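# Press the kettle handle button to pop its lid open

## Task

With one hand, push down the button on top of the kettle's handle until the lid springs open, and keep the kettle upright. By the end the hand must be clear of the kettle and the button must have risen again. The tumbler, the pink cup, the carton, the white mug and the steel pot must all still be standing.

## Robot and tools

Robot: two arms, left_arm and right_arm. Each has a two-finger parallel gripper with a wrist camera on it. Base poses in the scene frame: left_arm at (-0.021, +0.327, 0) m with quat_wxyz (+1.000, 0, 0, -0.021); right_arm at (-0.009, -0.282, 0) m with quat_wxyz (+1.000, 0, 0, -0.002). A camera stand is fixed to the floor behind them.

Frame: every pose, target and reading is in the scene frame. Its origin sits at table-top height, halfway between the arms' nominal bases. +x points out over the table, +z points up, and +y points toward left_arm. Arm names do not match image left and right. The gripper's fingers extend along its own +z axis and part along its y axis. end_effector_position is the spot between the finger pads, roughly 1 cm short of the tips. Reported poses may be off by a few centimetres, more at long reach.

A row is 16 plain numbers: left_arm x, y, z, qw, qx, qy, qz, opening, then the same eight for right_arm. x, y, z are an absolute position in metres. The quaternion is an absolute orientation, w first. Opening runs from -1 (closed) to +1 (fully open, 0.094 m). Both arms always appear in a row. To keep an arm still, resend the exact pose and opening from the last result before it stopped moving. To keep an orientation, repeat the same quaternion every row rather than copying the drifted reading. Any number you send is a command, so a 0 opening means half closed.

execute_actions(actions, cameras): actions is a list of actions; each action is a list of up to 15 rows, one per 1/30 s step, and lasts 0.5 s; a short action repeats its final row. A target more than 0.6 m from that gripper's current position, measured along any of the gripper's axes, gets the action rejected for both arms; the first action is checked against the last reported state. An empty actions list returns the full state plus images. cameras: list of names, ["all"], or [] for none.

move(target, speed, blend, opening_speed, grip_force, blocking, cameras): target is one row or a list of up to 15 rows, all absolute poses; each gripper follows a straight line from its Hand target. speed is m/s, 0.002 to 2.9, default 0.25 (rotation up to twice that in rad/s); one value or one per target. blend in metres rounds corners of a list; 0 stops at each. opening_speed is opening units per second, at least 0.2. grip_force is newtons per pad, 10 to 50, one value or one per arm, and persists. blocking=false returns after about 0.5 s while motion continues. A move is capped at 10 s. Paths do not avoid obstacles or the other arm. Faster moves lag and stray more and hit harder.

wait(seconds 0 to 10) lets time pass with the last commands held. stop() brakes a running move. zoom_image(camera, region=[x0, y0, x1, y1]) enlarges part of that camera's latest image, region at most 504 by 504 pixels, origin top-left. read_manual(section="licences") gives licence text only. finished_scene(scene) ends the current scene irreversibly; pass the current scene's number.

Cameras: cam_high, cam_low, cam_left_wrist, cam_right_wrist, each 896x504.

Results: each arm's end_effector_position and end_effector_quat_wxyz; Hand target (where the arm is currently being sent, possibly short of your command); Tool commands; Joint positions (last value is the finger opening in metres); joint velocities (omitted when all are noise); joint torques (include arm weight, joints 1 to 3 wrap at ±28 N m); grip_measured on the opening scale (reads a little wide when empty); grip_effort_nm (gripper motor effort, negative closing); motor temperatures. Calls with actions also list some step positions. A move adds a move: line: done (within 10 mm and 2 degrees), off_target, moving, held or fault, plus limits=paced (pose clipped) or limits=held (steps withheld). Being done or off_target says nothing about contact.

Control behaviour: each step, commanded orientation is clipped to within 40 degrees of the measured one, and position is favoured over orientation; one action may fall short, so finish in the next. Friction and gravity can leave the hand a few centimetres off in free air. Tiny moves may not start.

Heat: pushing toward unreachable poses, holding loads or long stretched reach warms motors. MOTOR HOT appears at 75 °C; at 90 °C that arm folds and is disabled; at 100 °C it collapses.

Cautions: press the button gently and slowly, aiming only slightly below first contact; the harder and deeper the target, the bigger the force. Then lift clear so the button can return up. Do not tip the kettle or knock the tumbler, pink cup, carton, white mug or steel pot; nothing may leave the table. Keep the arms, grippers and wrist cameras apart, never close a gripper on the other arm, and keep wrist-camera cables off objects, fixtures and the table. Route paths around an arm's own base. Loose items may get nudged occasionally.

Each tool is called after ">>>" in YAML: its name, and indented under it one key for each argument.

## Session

>>> execute_actions:
  actions: []

Scene clock: 0.00 s.
left_arm: end_effector_position=(+0.2437, +0.0358, +0.3237) grip_measured=+1.000 grip_effort_nm=n/a end_effector_quat_wxyz=(+0.606, +0.128, +0.705, -0.345) | right_arm: end_effector_position=(+0.3187, -0.1480, +0.2133) grip_measured=+1.000 grip_effort_nm=n/a end_effector_quat_wxyz=(+0.423, +0.038, +0.890, +0.164)
Joint positions: left_arm=[-0.91 1.076 0.754 0.294 -0.254 -0.345 0.094] | right_arm=[0.429 1.1 0.888 -0.419 0.079 0.471 0.094]
Joint velocities: within noise
Joint torques (N m): no reading
Motor temperatures (°C): left_arm=[26 30 29 28 27 26 25] | right_arm=[25 28 31 29 28 26 25]
Heat: left arm: 30 °C; right arm: 31 °C.
Hand target: left_arm +0.2432, +0.0367, +0.3240; +0.605, +0.129, +0.706, -0.344 | right_arm +0.3203, -0.1479, +0.2233; +0.434, +0.038, +0.884, +0.168
Tool commands: left_gripper/opening=+1.0 right_gripper/opening=+1.0

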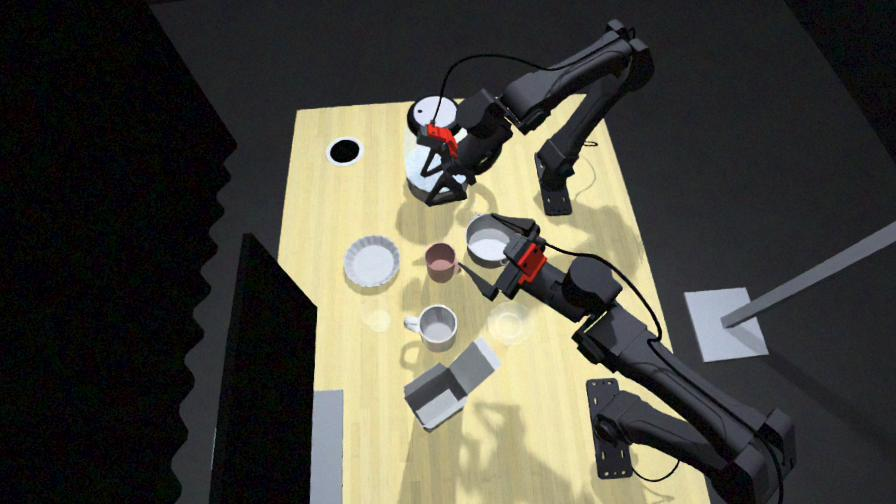

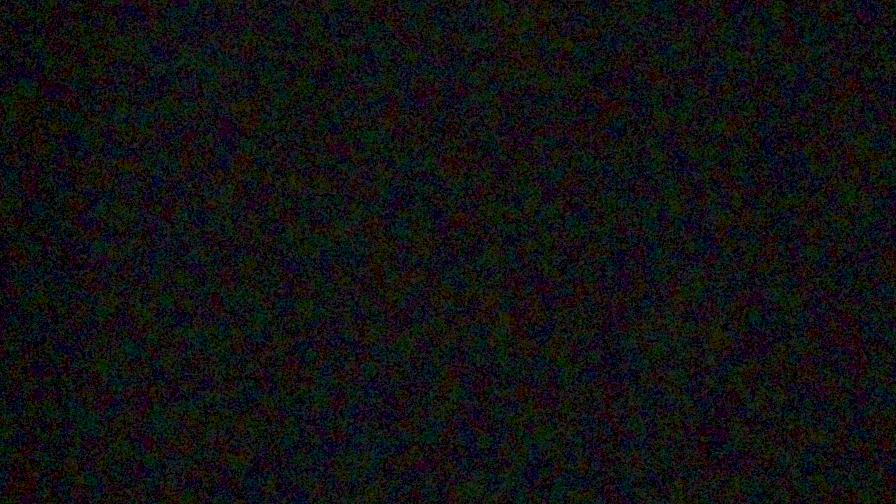

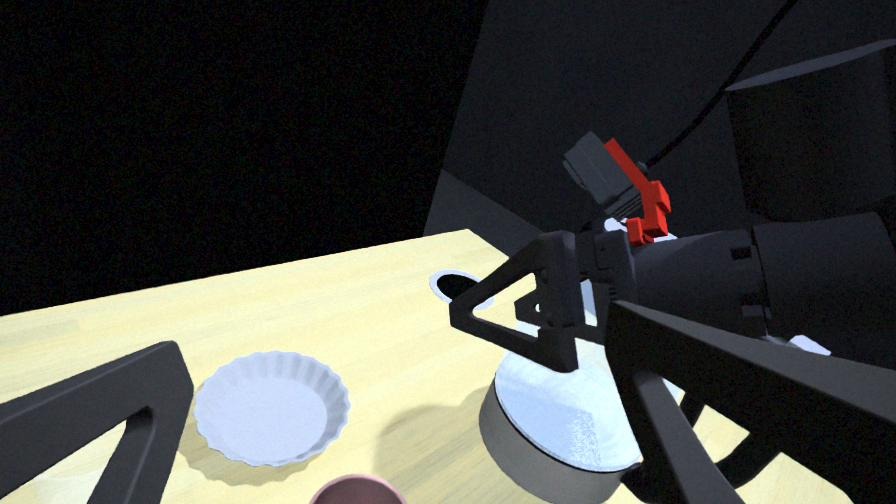

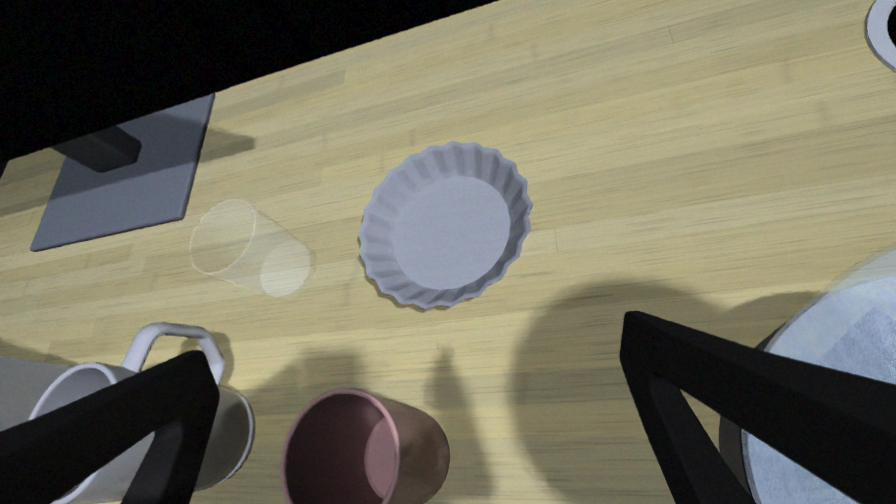

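>>> move:
  target:
    - [0.2437,0.0358,0.3237,0.606,0.128,0.705,-0.345,1,0.255,-0.16,0.33,0.36,0.06,0.93,0.06,-1]
    - [0.2437,0.0358,0.3237,0.606,0.128,0.705,-0.345,1,0.165,-0.32,0.29,0.2578,0.0842,0.9622,-0.0226,-1]
  speed: [0.3,0.25]
  blend: 0.04
  cameras: ["cam_high","cam_left_wrist","cam_right_wrist"]

Scene clock: 42.43 s.
left_arm: end_effector_position=(+0.2437, +0.0358, +0.3237) grip_measured=+1.000 grip_effort_nm=0.00 end_effector_quat_wxyz=(+0.606, +0.128, +0.705, -0.345) | right_arm: end_effector_position=(+0.1658, -0.3205, +0.2947) grip_measured=-0.997 grip_effort_nm=-0.18 end_effector_quat_wxyz=(+0.266, +0.088, +0.960, -0.025)
Joint positions: left_arm=[-0.91 1.076 0.754 0.294 -0.254 -0.345 0.094] | right_arm=[-0.253 0.959 1.484 -1.555 -0.036 -0.064 0]
Joint torques (N m): left_arm=[-0.21 -2.85 6.86 2.29 -0.02 0.02] | right_arm=[-0.51 0.23 4.67 1.25 -0.11 -0.05]
Motor temperatures (°C): left_arm=[26 31 31 36 27 26 25] | right_arm=[25 28 34 32 28 26 25]
Heat: left arm: 36 °C; right arm: 34 °C.
Hand target: left_arm +0.2437, +0.0358, +0.3237; +0.606, +0.128, +0.705, -0.345 | right_arm +0.1650, -0.3200, +0.2901; +0.258, +0.084, +0.962, -0.023
Off the commanded pose: left_arm 0.000 m, 0 deg | right_arm 0.005 m, 1 deg.
move: done
Images, in order (width x height): cam_high 896x504, cam_left_wrist 896x504, cam_right_wrist 896x504.

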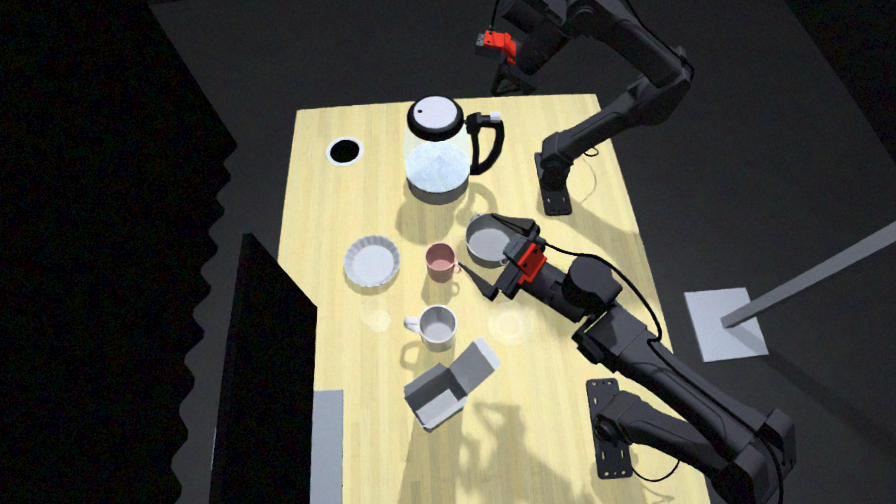

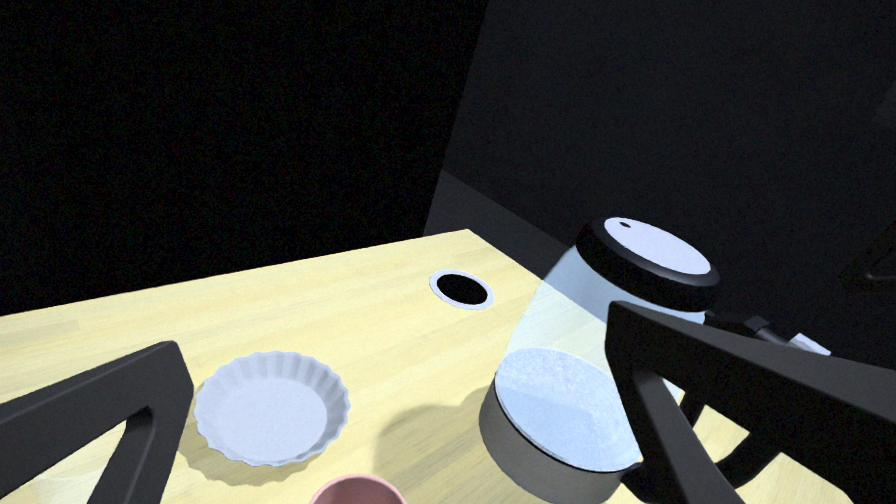

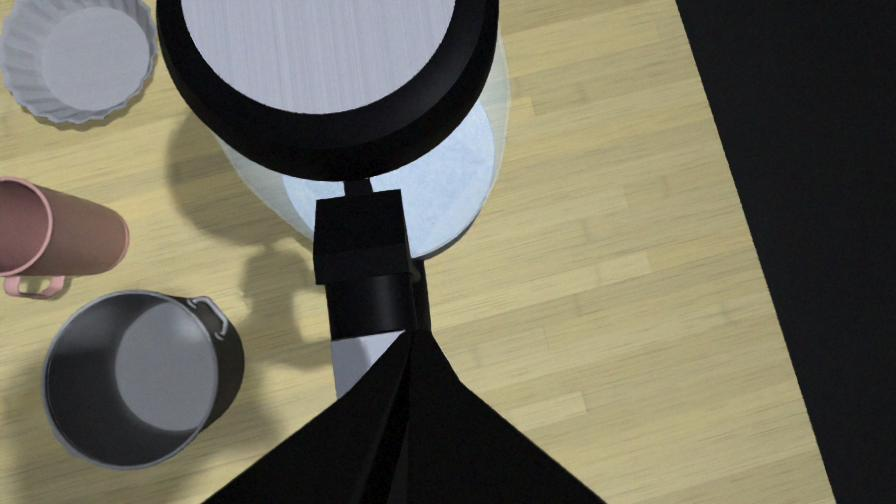

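>>> move:
  target:
    - [0.2437,0.0358,0.3237,0.606,0.128,0.705,-0.345,1,0.160,-0.302,0.266,0.2578,0.0842,0.9622,-0.0226,-1]
    - [0.2437,0.0358,0.3237,0.606,0.128,0.705,-0.345,1,0.150,-0.302,0.210,0.2578,0.0842,0.9622,-0.0226,-1]
  speed: [0.15,0.08]
  blend: [0.01,0]
  cameras: ["cam_high","cam_right_wrist"]

Scene clock: 58.90 s.
left_arm: end_effector_position=(+0.2437, +0.0358, +0.3237) grip_measured=+1.000 grip_effort_nm=0.00 end_effector_quat_wxyz=(+0.606, +0.128, +0.705, -0.345) | right_arm: end_effector_position=(+0.1520, -0.2990, +0.2440) grip_measured=-0.997 grip_effort_nm=-0.18 end_effector_quat_wxyz=(+0.314, +0.078, +0.946, -0.015)
Joint positions: left_arm=[-0.91 1.076 0.754 0.294 -0.254 -0.345 0.094] | right_arm=[-0.067 0.691 1.129 -1.37 0.035 0.082 0]
Joint torques (N m): left_arm=[-0.08 -2.73 6.8 2.3 -0.01 0.05] | right_arm=[0.39 4.63 0.32 1.32 0.23 0.14]
Heat: left arm: 38 °C; right arm: 32 °C.
Hand target: left_arm +0.2437, +0.0358, +0.3237; +0.606, +0.128, +0.705, -0.345 | right_arm +0.1475, -0.3015, +0.2120; +0.258, +0.083, +0.962, -0.023
Off the commanded pose: left_arm 0.000 m, 0 deg | right_arm 0.034 m, 7 deg.
move: off_target (right_arm)
Images, in order (width x height): cam_high 896x504, cam_right_wrist 896x504.

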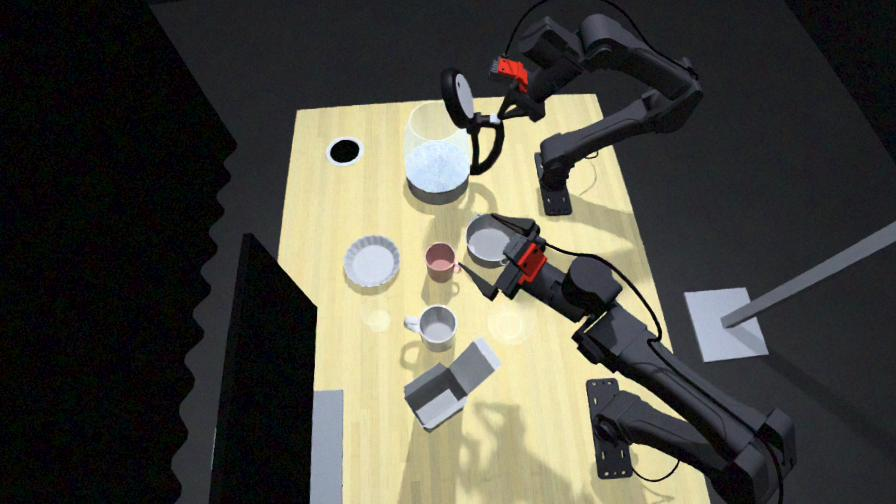

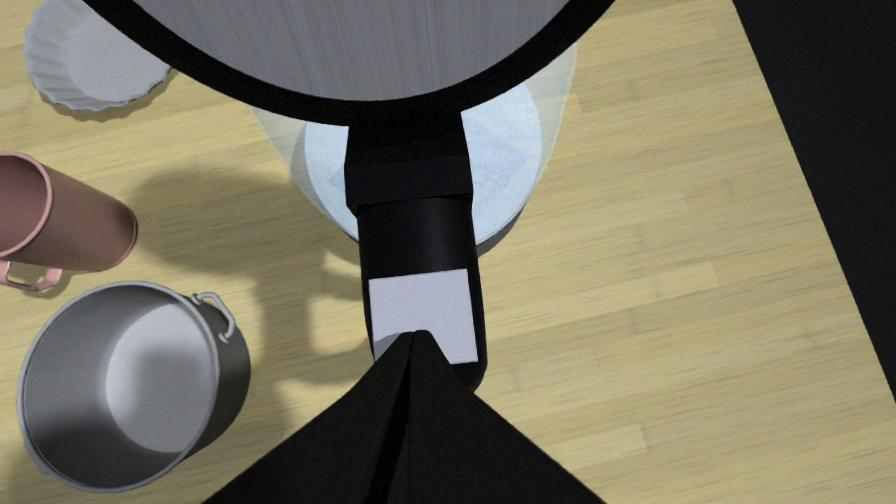

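>>> move:
  target: [0.2437,0.0358,0.3237,0.606,0.128,0.705,-0.345,1,0.158,-0.305,0.298,0.2578,0.0842,0.9622,-0.0226,-1]
  speed: 0.18
  cameras: ["cam_right_wrist","cam_high"]

Scene clock: 62.77 s.
left_arm: end_effector_position=(+0.2437, +0.0358, +0.3237) grip_measured=+1.000 grip_effort_nm=0.00 end_effector_quat_wxyz=(+0.606, +0.128, +0.705, -0.345) | right_arm: end_effector_position=(+0.1586, -0.3040, +0.2886) grip_measured=-0.997 grip_effort_nm=-0.18 end_effector_quat_wxyz=(+0.262, +0.086, +0.961, -0.020)
Joint positions: left_arm=[-0.91 1.076 0.754 0.294 -0.254 -0.345 0.094] | right_arm=[-0.094 0.926 1.454 -1.568 0.035 0.073 0]
Joint torques (N m): left_arm=[-0.1 -2.61 6.94 2.29 -0.05 -0.01] | right_arm=[-0.5 0.1 7.82 1.24 -0.01 -0.05]
Heat: left arm: 38 °C; right arm: 32 °C.
Hand target: left_arm +0.2437, +0.0358, +0.3237; +0.606, +0.128, +0.705, -0.345 | right_arm +0.1582, -0.3051, +0.2974; +0.275, +0.084, +0.958, -0.023
Off the commanded pose: left_arm 0.000 m, 0 deg | right_arm 0.009 m, 1 deg.
joint sent to its limit (right arm) — joint 4 (wrist pitch), lower limit. The joint targets still meet the commanded pose.
move: done
Images, in order (width x height): cam_high 896x504, cam_right_wrist 896x504.

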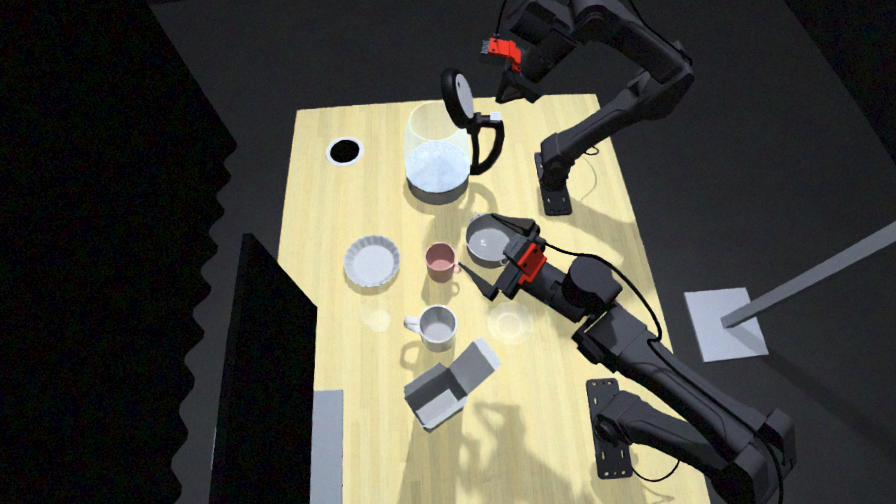

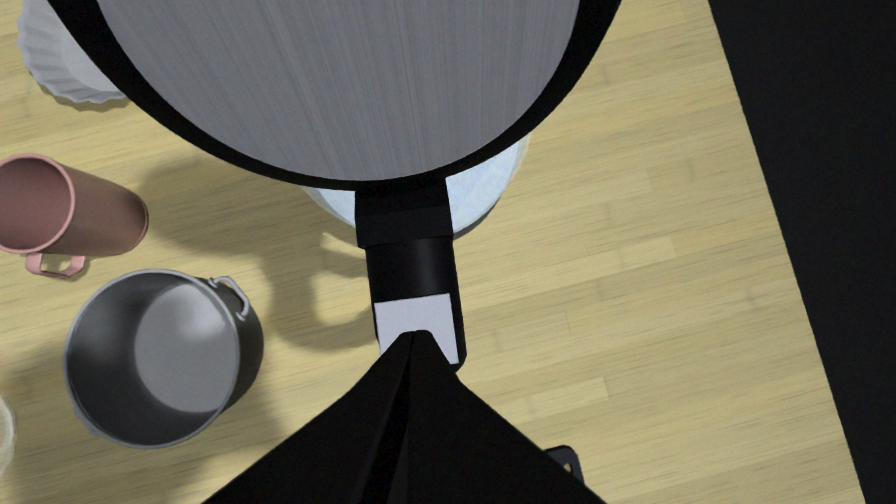

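Lid open, hand clear.

>>> finished_scene:
  scene: 2

The scene is finished: the task was done.


## Next scene

The same job, from a new start.

>>> execute_actions:
  actions: []

Scene clock: 0.00 s.
left_arm: end_effector_position=(+0.3022, +0.2074, +0.2776) grip_measured=+1.000 grip_effort_nm=n/a end_effector_quat_wxyz=(+0.415, -0.023, +0.875, -0.248) | right_arm: end_effector_position=(+0.3193, -0.1102, +0.2900) grip_measured=+1.000 grip_effort_nm=n/a end_effector_quat_wxyz=(+0.592, -0.076, +0.800, +0.057)
Joint positions: left_arm=[-0.196 1.064 1.075 -0.588 0.233 -0.416 0.094] | right_arm=[0.718 1.072 0.894 -0.16 0.499 0.169 0.094]
Joint velocities: within noise
Joint torques (N m): no reading
Motor temperatures (°C): left_arm=[26 29 28 28 26 26 25] | right_arm=[25 27 30 28 28 26 24]
Heat: left arm: 29 °C; right arm: 30 °C.
Hand target: left_arm +0.2998, +0.2078, +0.2780; +0.413, -0.022, +0.876, -0.248 | right_arm +0.3190, -0.1112, +0.2998; +0.601, -0.070, +0.794, +0.061
Tool commands: left_gripper/opening=+1.0 right_gripper/opening=+1.0

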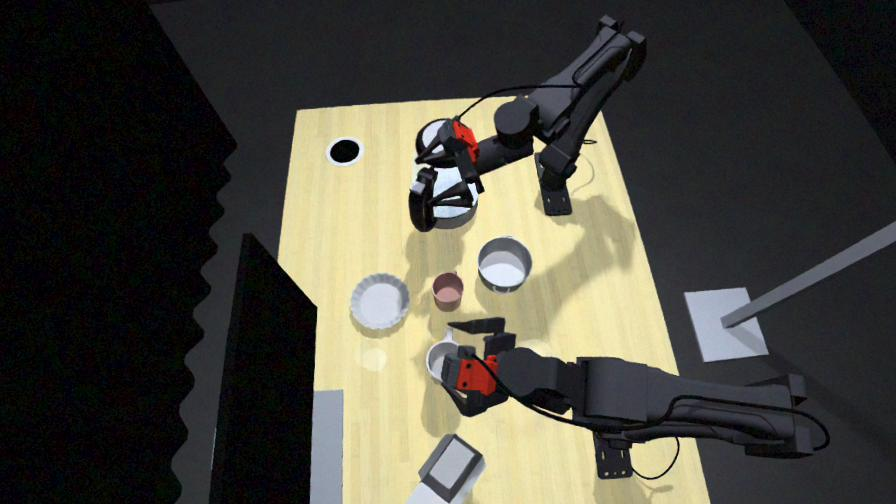

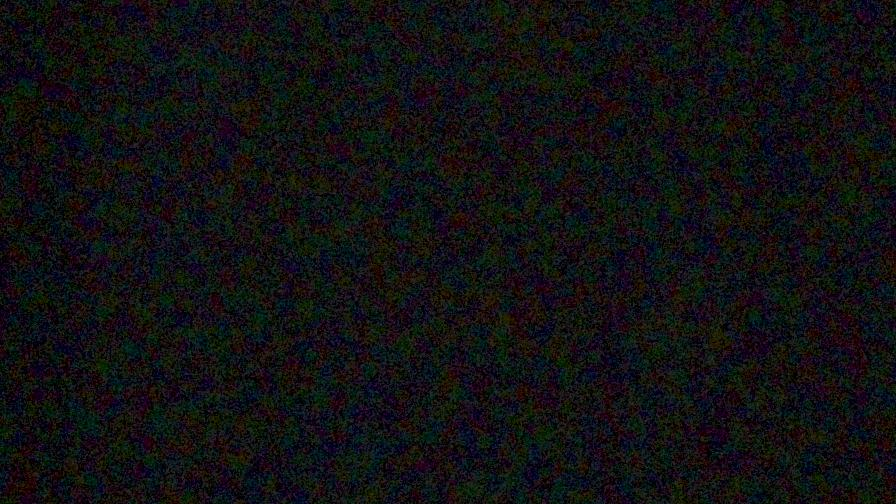

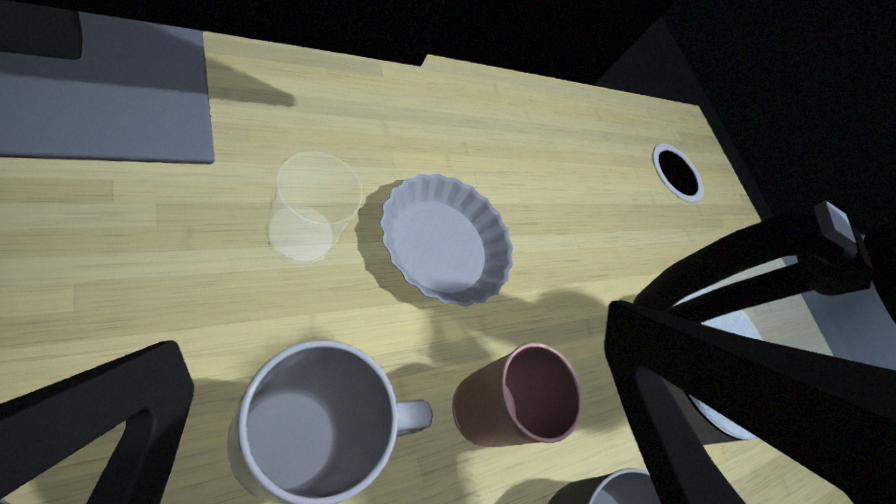

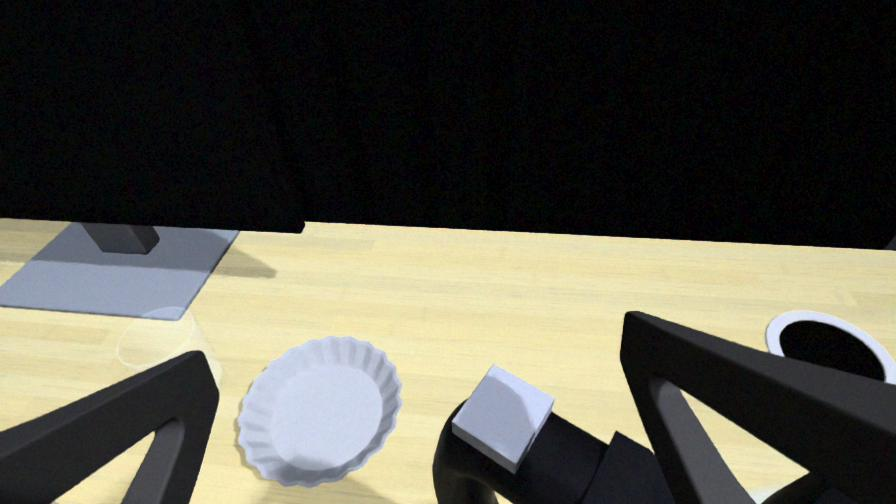

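>>> move:
  target: [0.3022,0.2074,0.2776,0.415,-0.023,0.875,-0.248,1,0.334,-0.132,0.288,0.3407,0.0819,0.9361,-0.0298,-1]
  speed: 0.4
  cameras: ["cam_left_wrist","cam_right_wrist"]

Scene clock: 49.90 s.
left_arm: end_effector_position=(+0.3022, +0.2074, +0.2776) grip_measured=+1.000 grip_effort_nm=0.00 end_effector_quat_wxyz=(+0.415, -0.023, +0.875, -0.248) | right_arm: end_effector_position=(+0.3285, -0.1331, +0.2805) grip_measured=-0.997 grip_effort_nm=-0.18 end_effector_quat_wxyz=(+0.334, +0.072, +0.939, -0.034)
Joint positions: left_arm=[-0.196 1.064 1.075 -0.588 0.233 -0.416 0.094] | right_arm=[0.644 1.555 1.717 -1.223 0.48 0.666 0]
Joint torques (N m): left_arm=[-0.09 -2.41 6.53 2.12 0.11 0.02] | right_arm=[-0.38 -6.37 9.99 1.09 0.29 0.16]
Motor temperatures (°C): left_arm=[26 30 31 34 27 26 25] | right_arm=[25 28 34 34 28 26 25]
Heat: left arm: 34 °C; right arm: 34 °C.
Hand target: left_arm +0.3022, +0.2074, +0.2776; +0.415, -0.023, +0.875, -0.248 | right_arm +0.3338, -0.1321, +0.2879; +0.341, +0.082, +0.936, -0.029
Off the commanded pose: left_arm 0.000 m, 0 deg | right_arm 0.009 m, 1 deg.
move: done
Images, in order (width x height): cam_left_wrist 896x504, cam_right_wrist 896x504.

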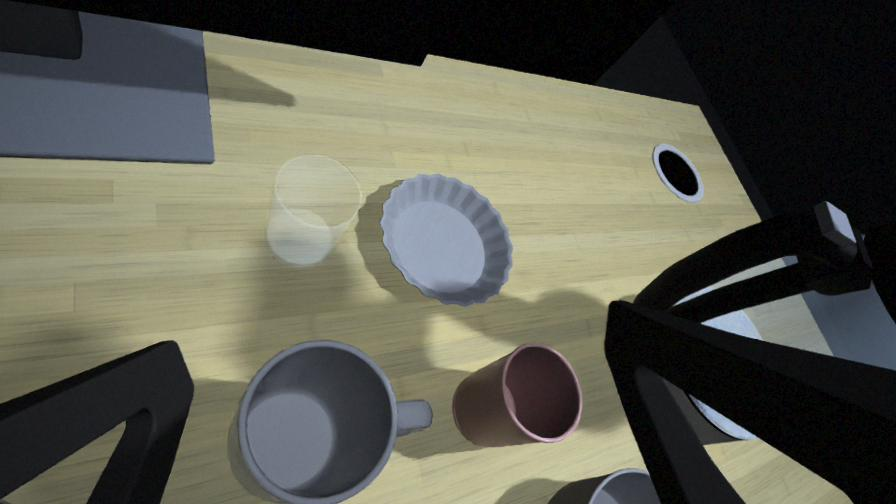

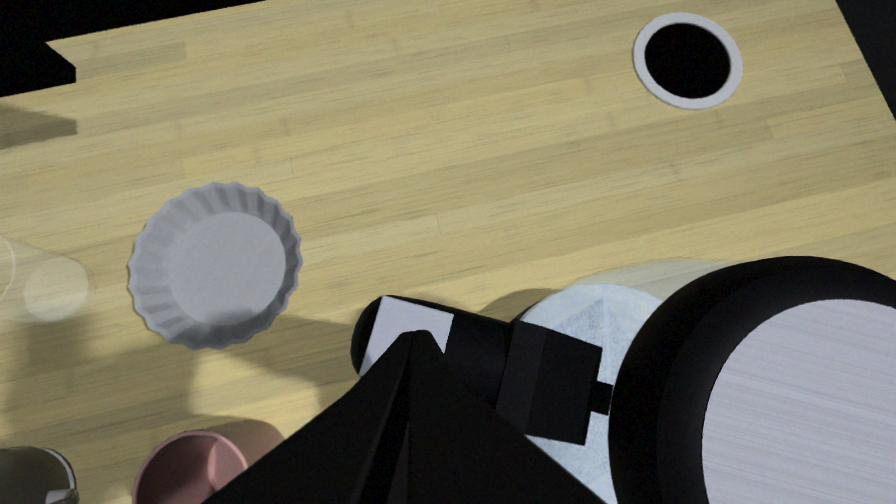

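>>> move:
  target:
    - [0.3022,0.2074,0.2776,0.415,-0.023,0.875,-0.248,1,0.337,-0.131,0.27,0.3407,0.0819,0.9361,-0.0298,-1]
    - [0.3022,0.2074,0.2776,0.415,-0.023,0.875,-0.248,1,0.333,-0.132,0.212,0.3407,0.0819,0.9361,-0.0298,-1]
  speed: [0.12,0.08]
  blend: [0.01,0]
  cameras: ["cam_high","cam_right_wrist"]

Scene clock: 62.13 s.
left_arm: end_effector_position=(+0.3022, +0.2074, +0.2776) grip_measured=+1.000 grip_effort_nm=-0.01 end_effector_quat_wxyz=(+0.415, -0.023, +0.875, -0.248) | right_arm: end_effector_position=(+0.3482, -0.1248, +0.2458) grip_measured=-0.997 grip_effort_nm=-0.18 end_effector_quat_wxyz=(+0.388, +0.095, +0.917, -0.001)
Joint positions: left_arm=[-0.196 1.064 1.075 -0.588 0.233 -0.416 0.094] | right_arm=[0.641 1.48 1.425 -0.871 0.506 0.672 0]
Joint torques (N m): left_arm=[0.01 -2.21 6.68 2.1 0.1 0.05] | right_arm=[-0.08 -6.64 3.77 0.68 0 0.15]
Heat: left arm: 35 °C; right arm: 35 °C.
Hand target: left_arm +0.3022, +0.2074, +0.2776; +0.415, -0.023, +0.875, -0.248 | right_arm +0.3331, -0.1324, +0.2139; +0.341, +0.083, +0.936, -0.030
Off the commanded pose: left_arm 0.000 m, 0 deg | right_arm 0.038 m, 7 deg.
move: off_target (right_arm); blend cut to 0.0091 m at target 1
Images, in order (width x height): cam_high 896x504, cam_right_wrist 896x504.

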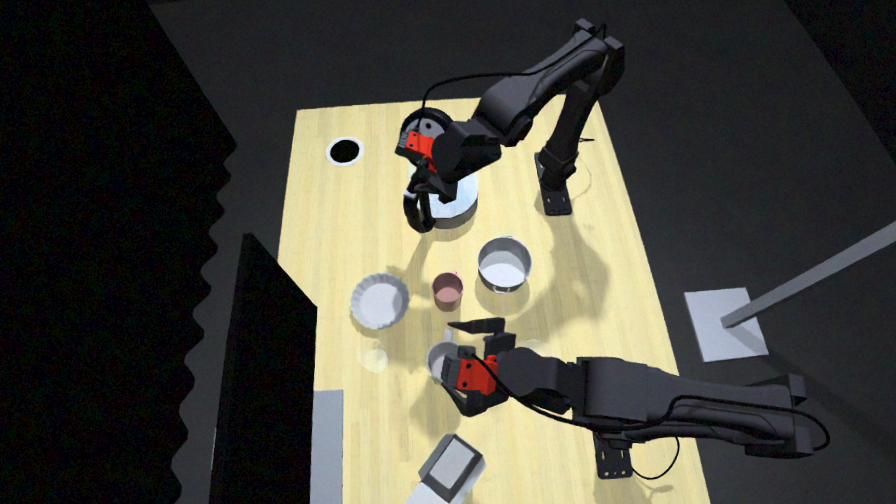

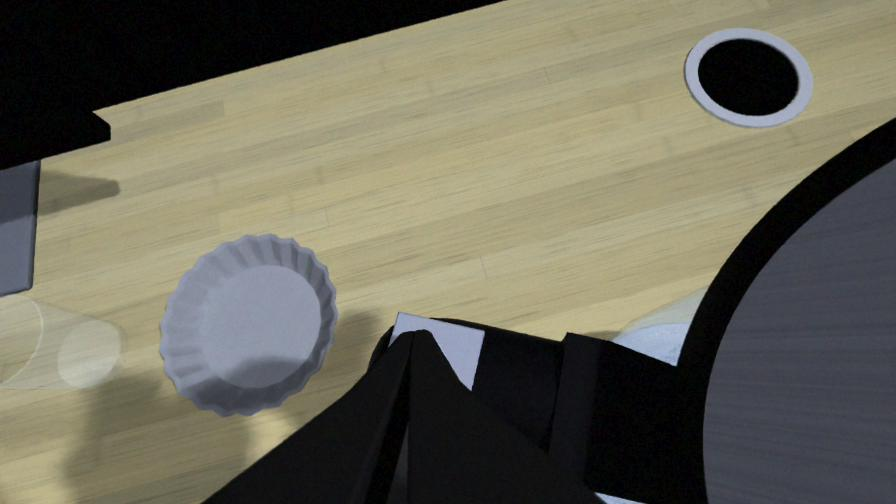

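>>> move:
  target: [0.3022,0.2074,0.2776,0.415,-0.023,0.875,-0.248,1,0.338,-0.122,0.305,0.3407,0.0819,0.9361,-0.0298,-1]
  speed: 0.18
  cameras: ["cam_high","cam_right_wrist"]

Scene clock: 66.40 s.
left_arm: end_effector_position=(+0.3022, +0.2074, +0.2776) grip_measured=+1.000 grip_effort_nm=0.00 end_effector_quat_wxyz=(+0.415, -0.023, +0.875, -0.248) | right_arm: end_effector_position=(+0.3351, -0.1257, +0.2984) grip_measured=-0.997 grip_effort_nm=-0.18 end_effector_quat_wxyz=(+0.335, +0.077, +0.939, -0.035)
Joint positions: left_arm=[-0.196 1.064 1.075 -0.588 0.233 -0.416 0.094] | right_arm=[0.653 1.629 1.872 -1.312 0.489 0.686 0]
Joint torques (N m): left_arm=[0.06 -2.32 6.53 2.12 0.07 0.04] | right_arm=[0.47 -7.12 9.48 1.06 0.3 0.15]
Heat: left arm: 35 °C; right arm: 34 °C.
Hand target: left_arm +0.3022, +0.2074, +0.2776; +0.415, -0.023, +0.875, -0.248 | right_arm +0.3379, -0.1220, +0.3048; +0.341, +0.082, +0.936, -0.029
Off the commanded pose: left_arm 0.000 m, 0 deg | right_arm 0.008 m, 1 deg.
move: done
Images, in order (width x height): cam_high 896x504, cam_right_wrist 896x504.

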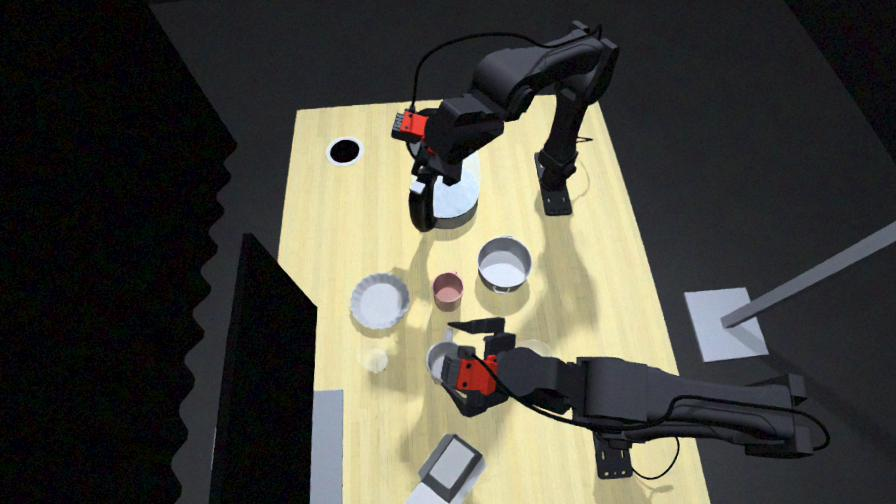

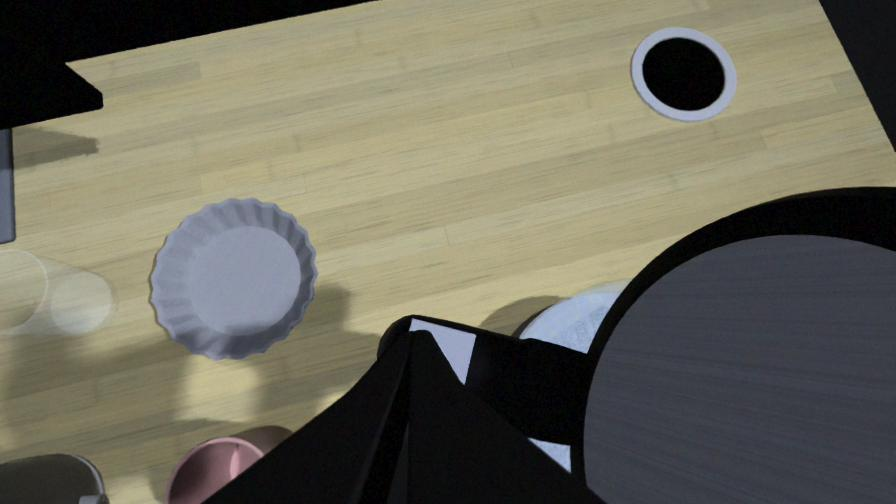

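>>> finished_scene:
  scene: 3

The scene is finished: the task was done.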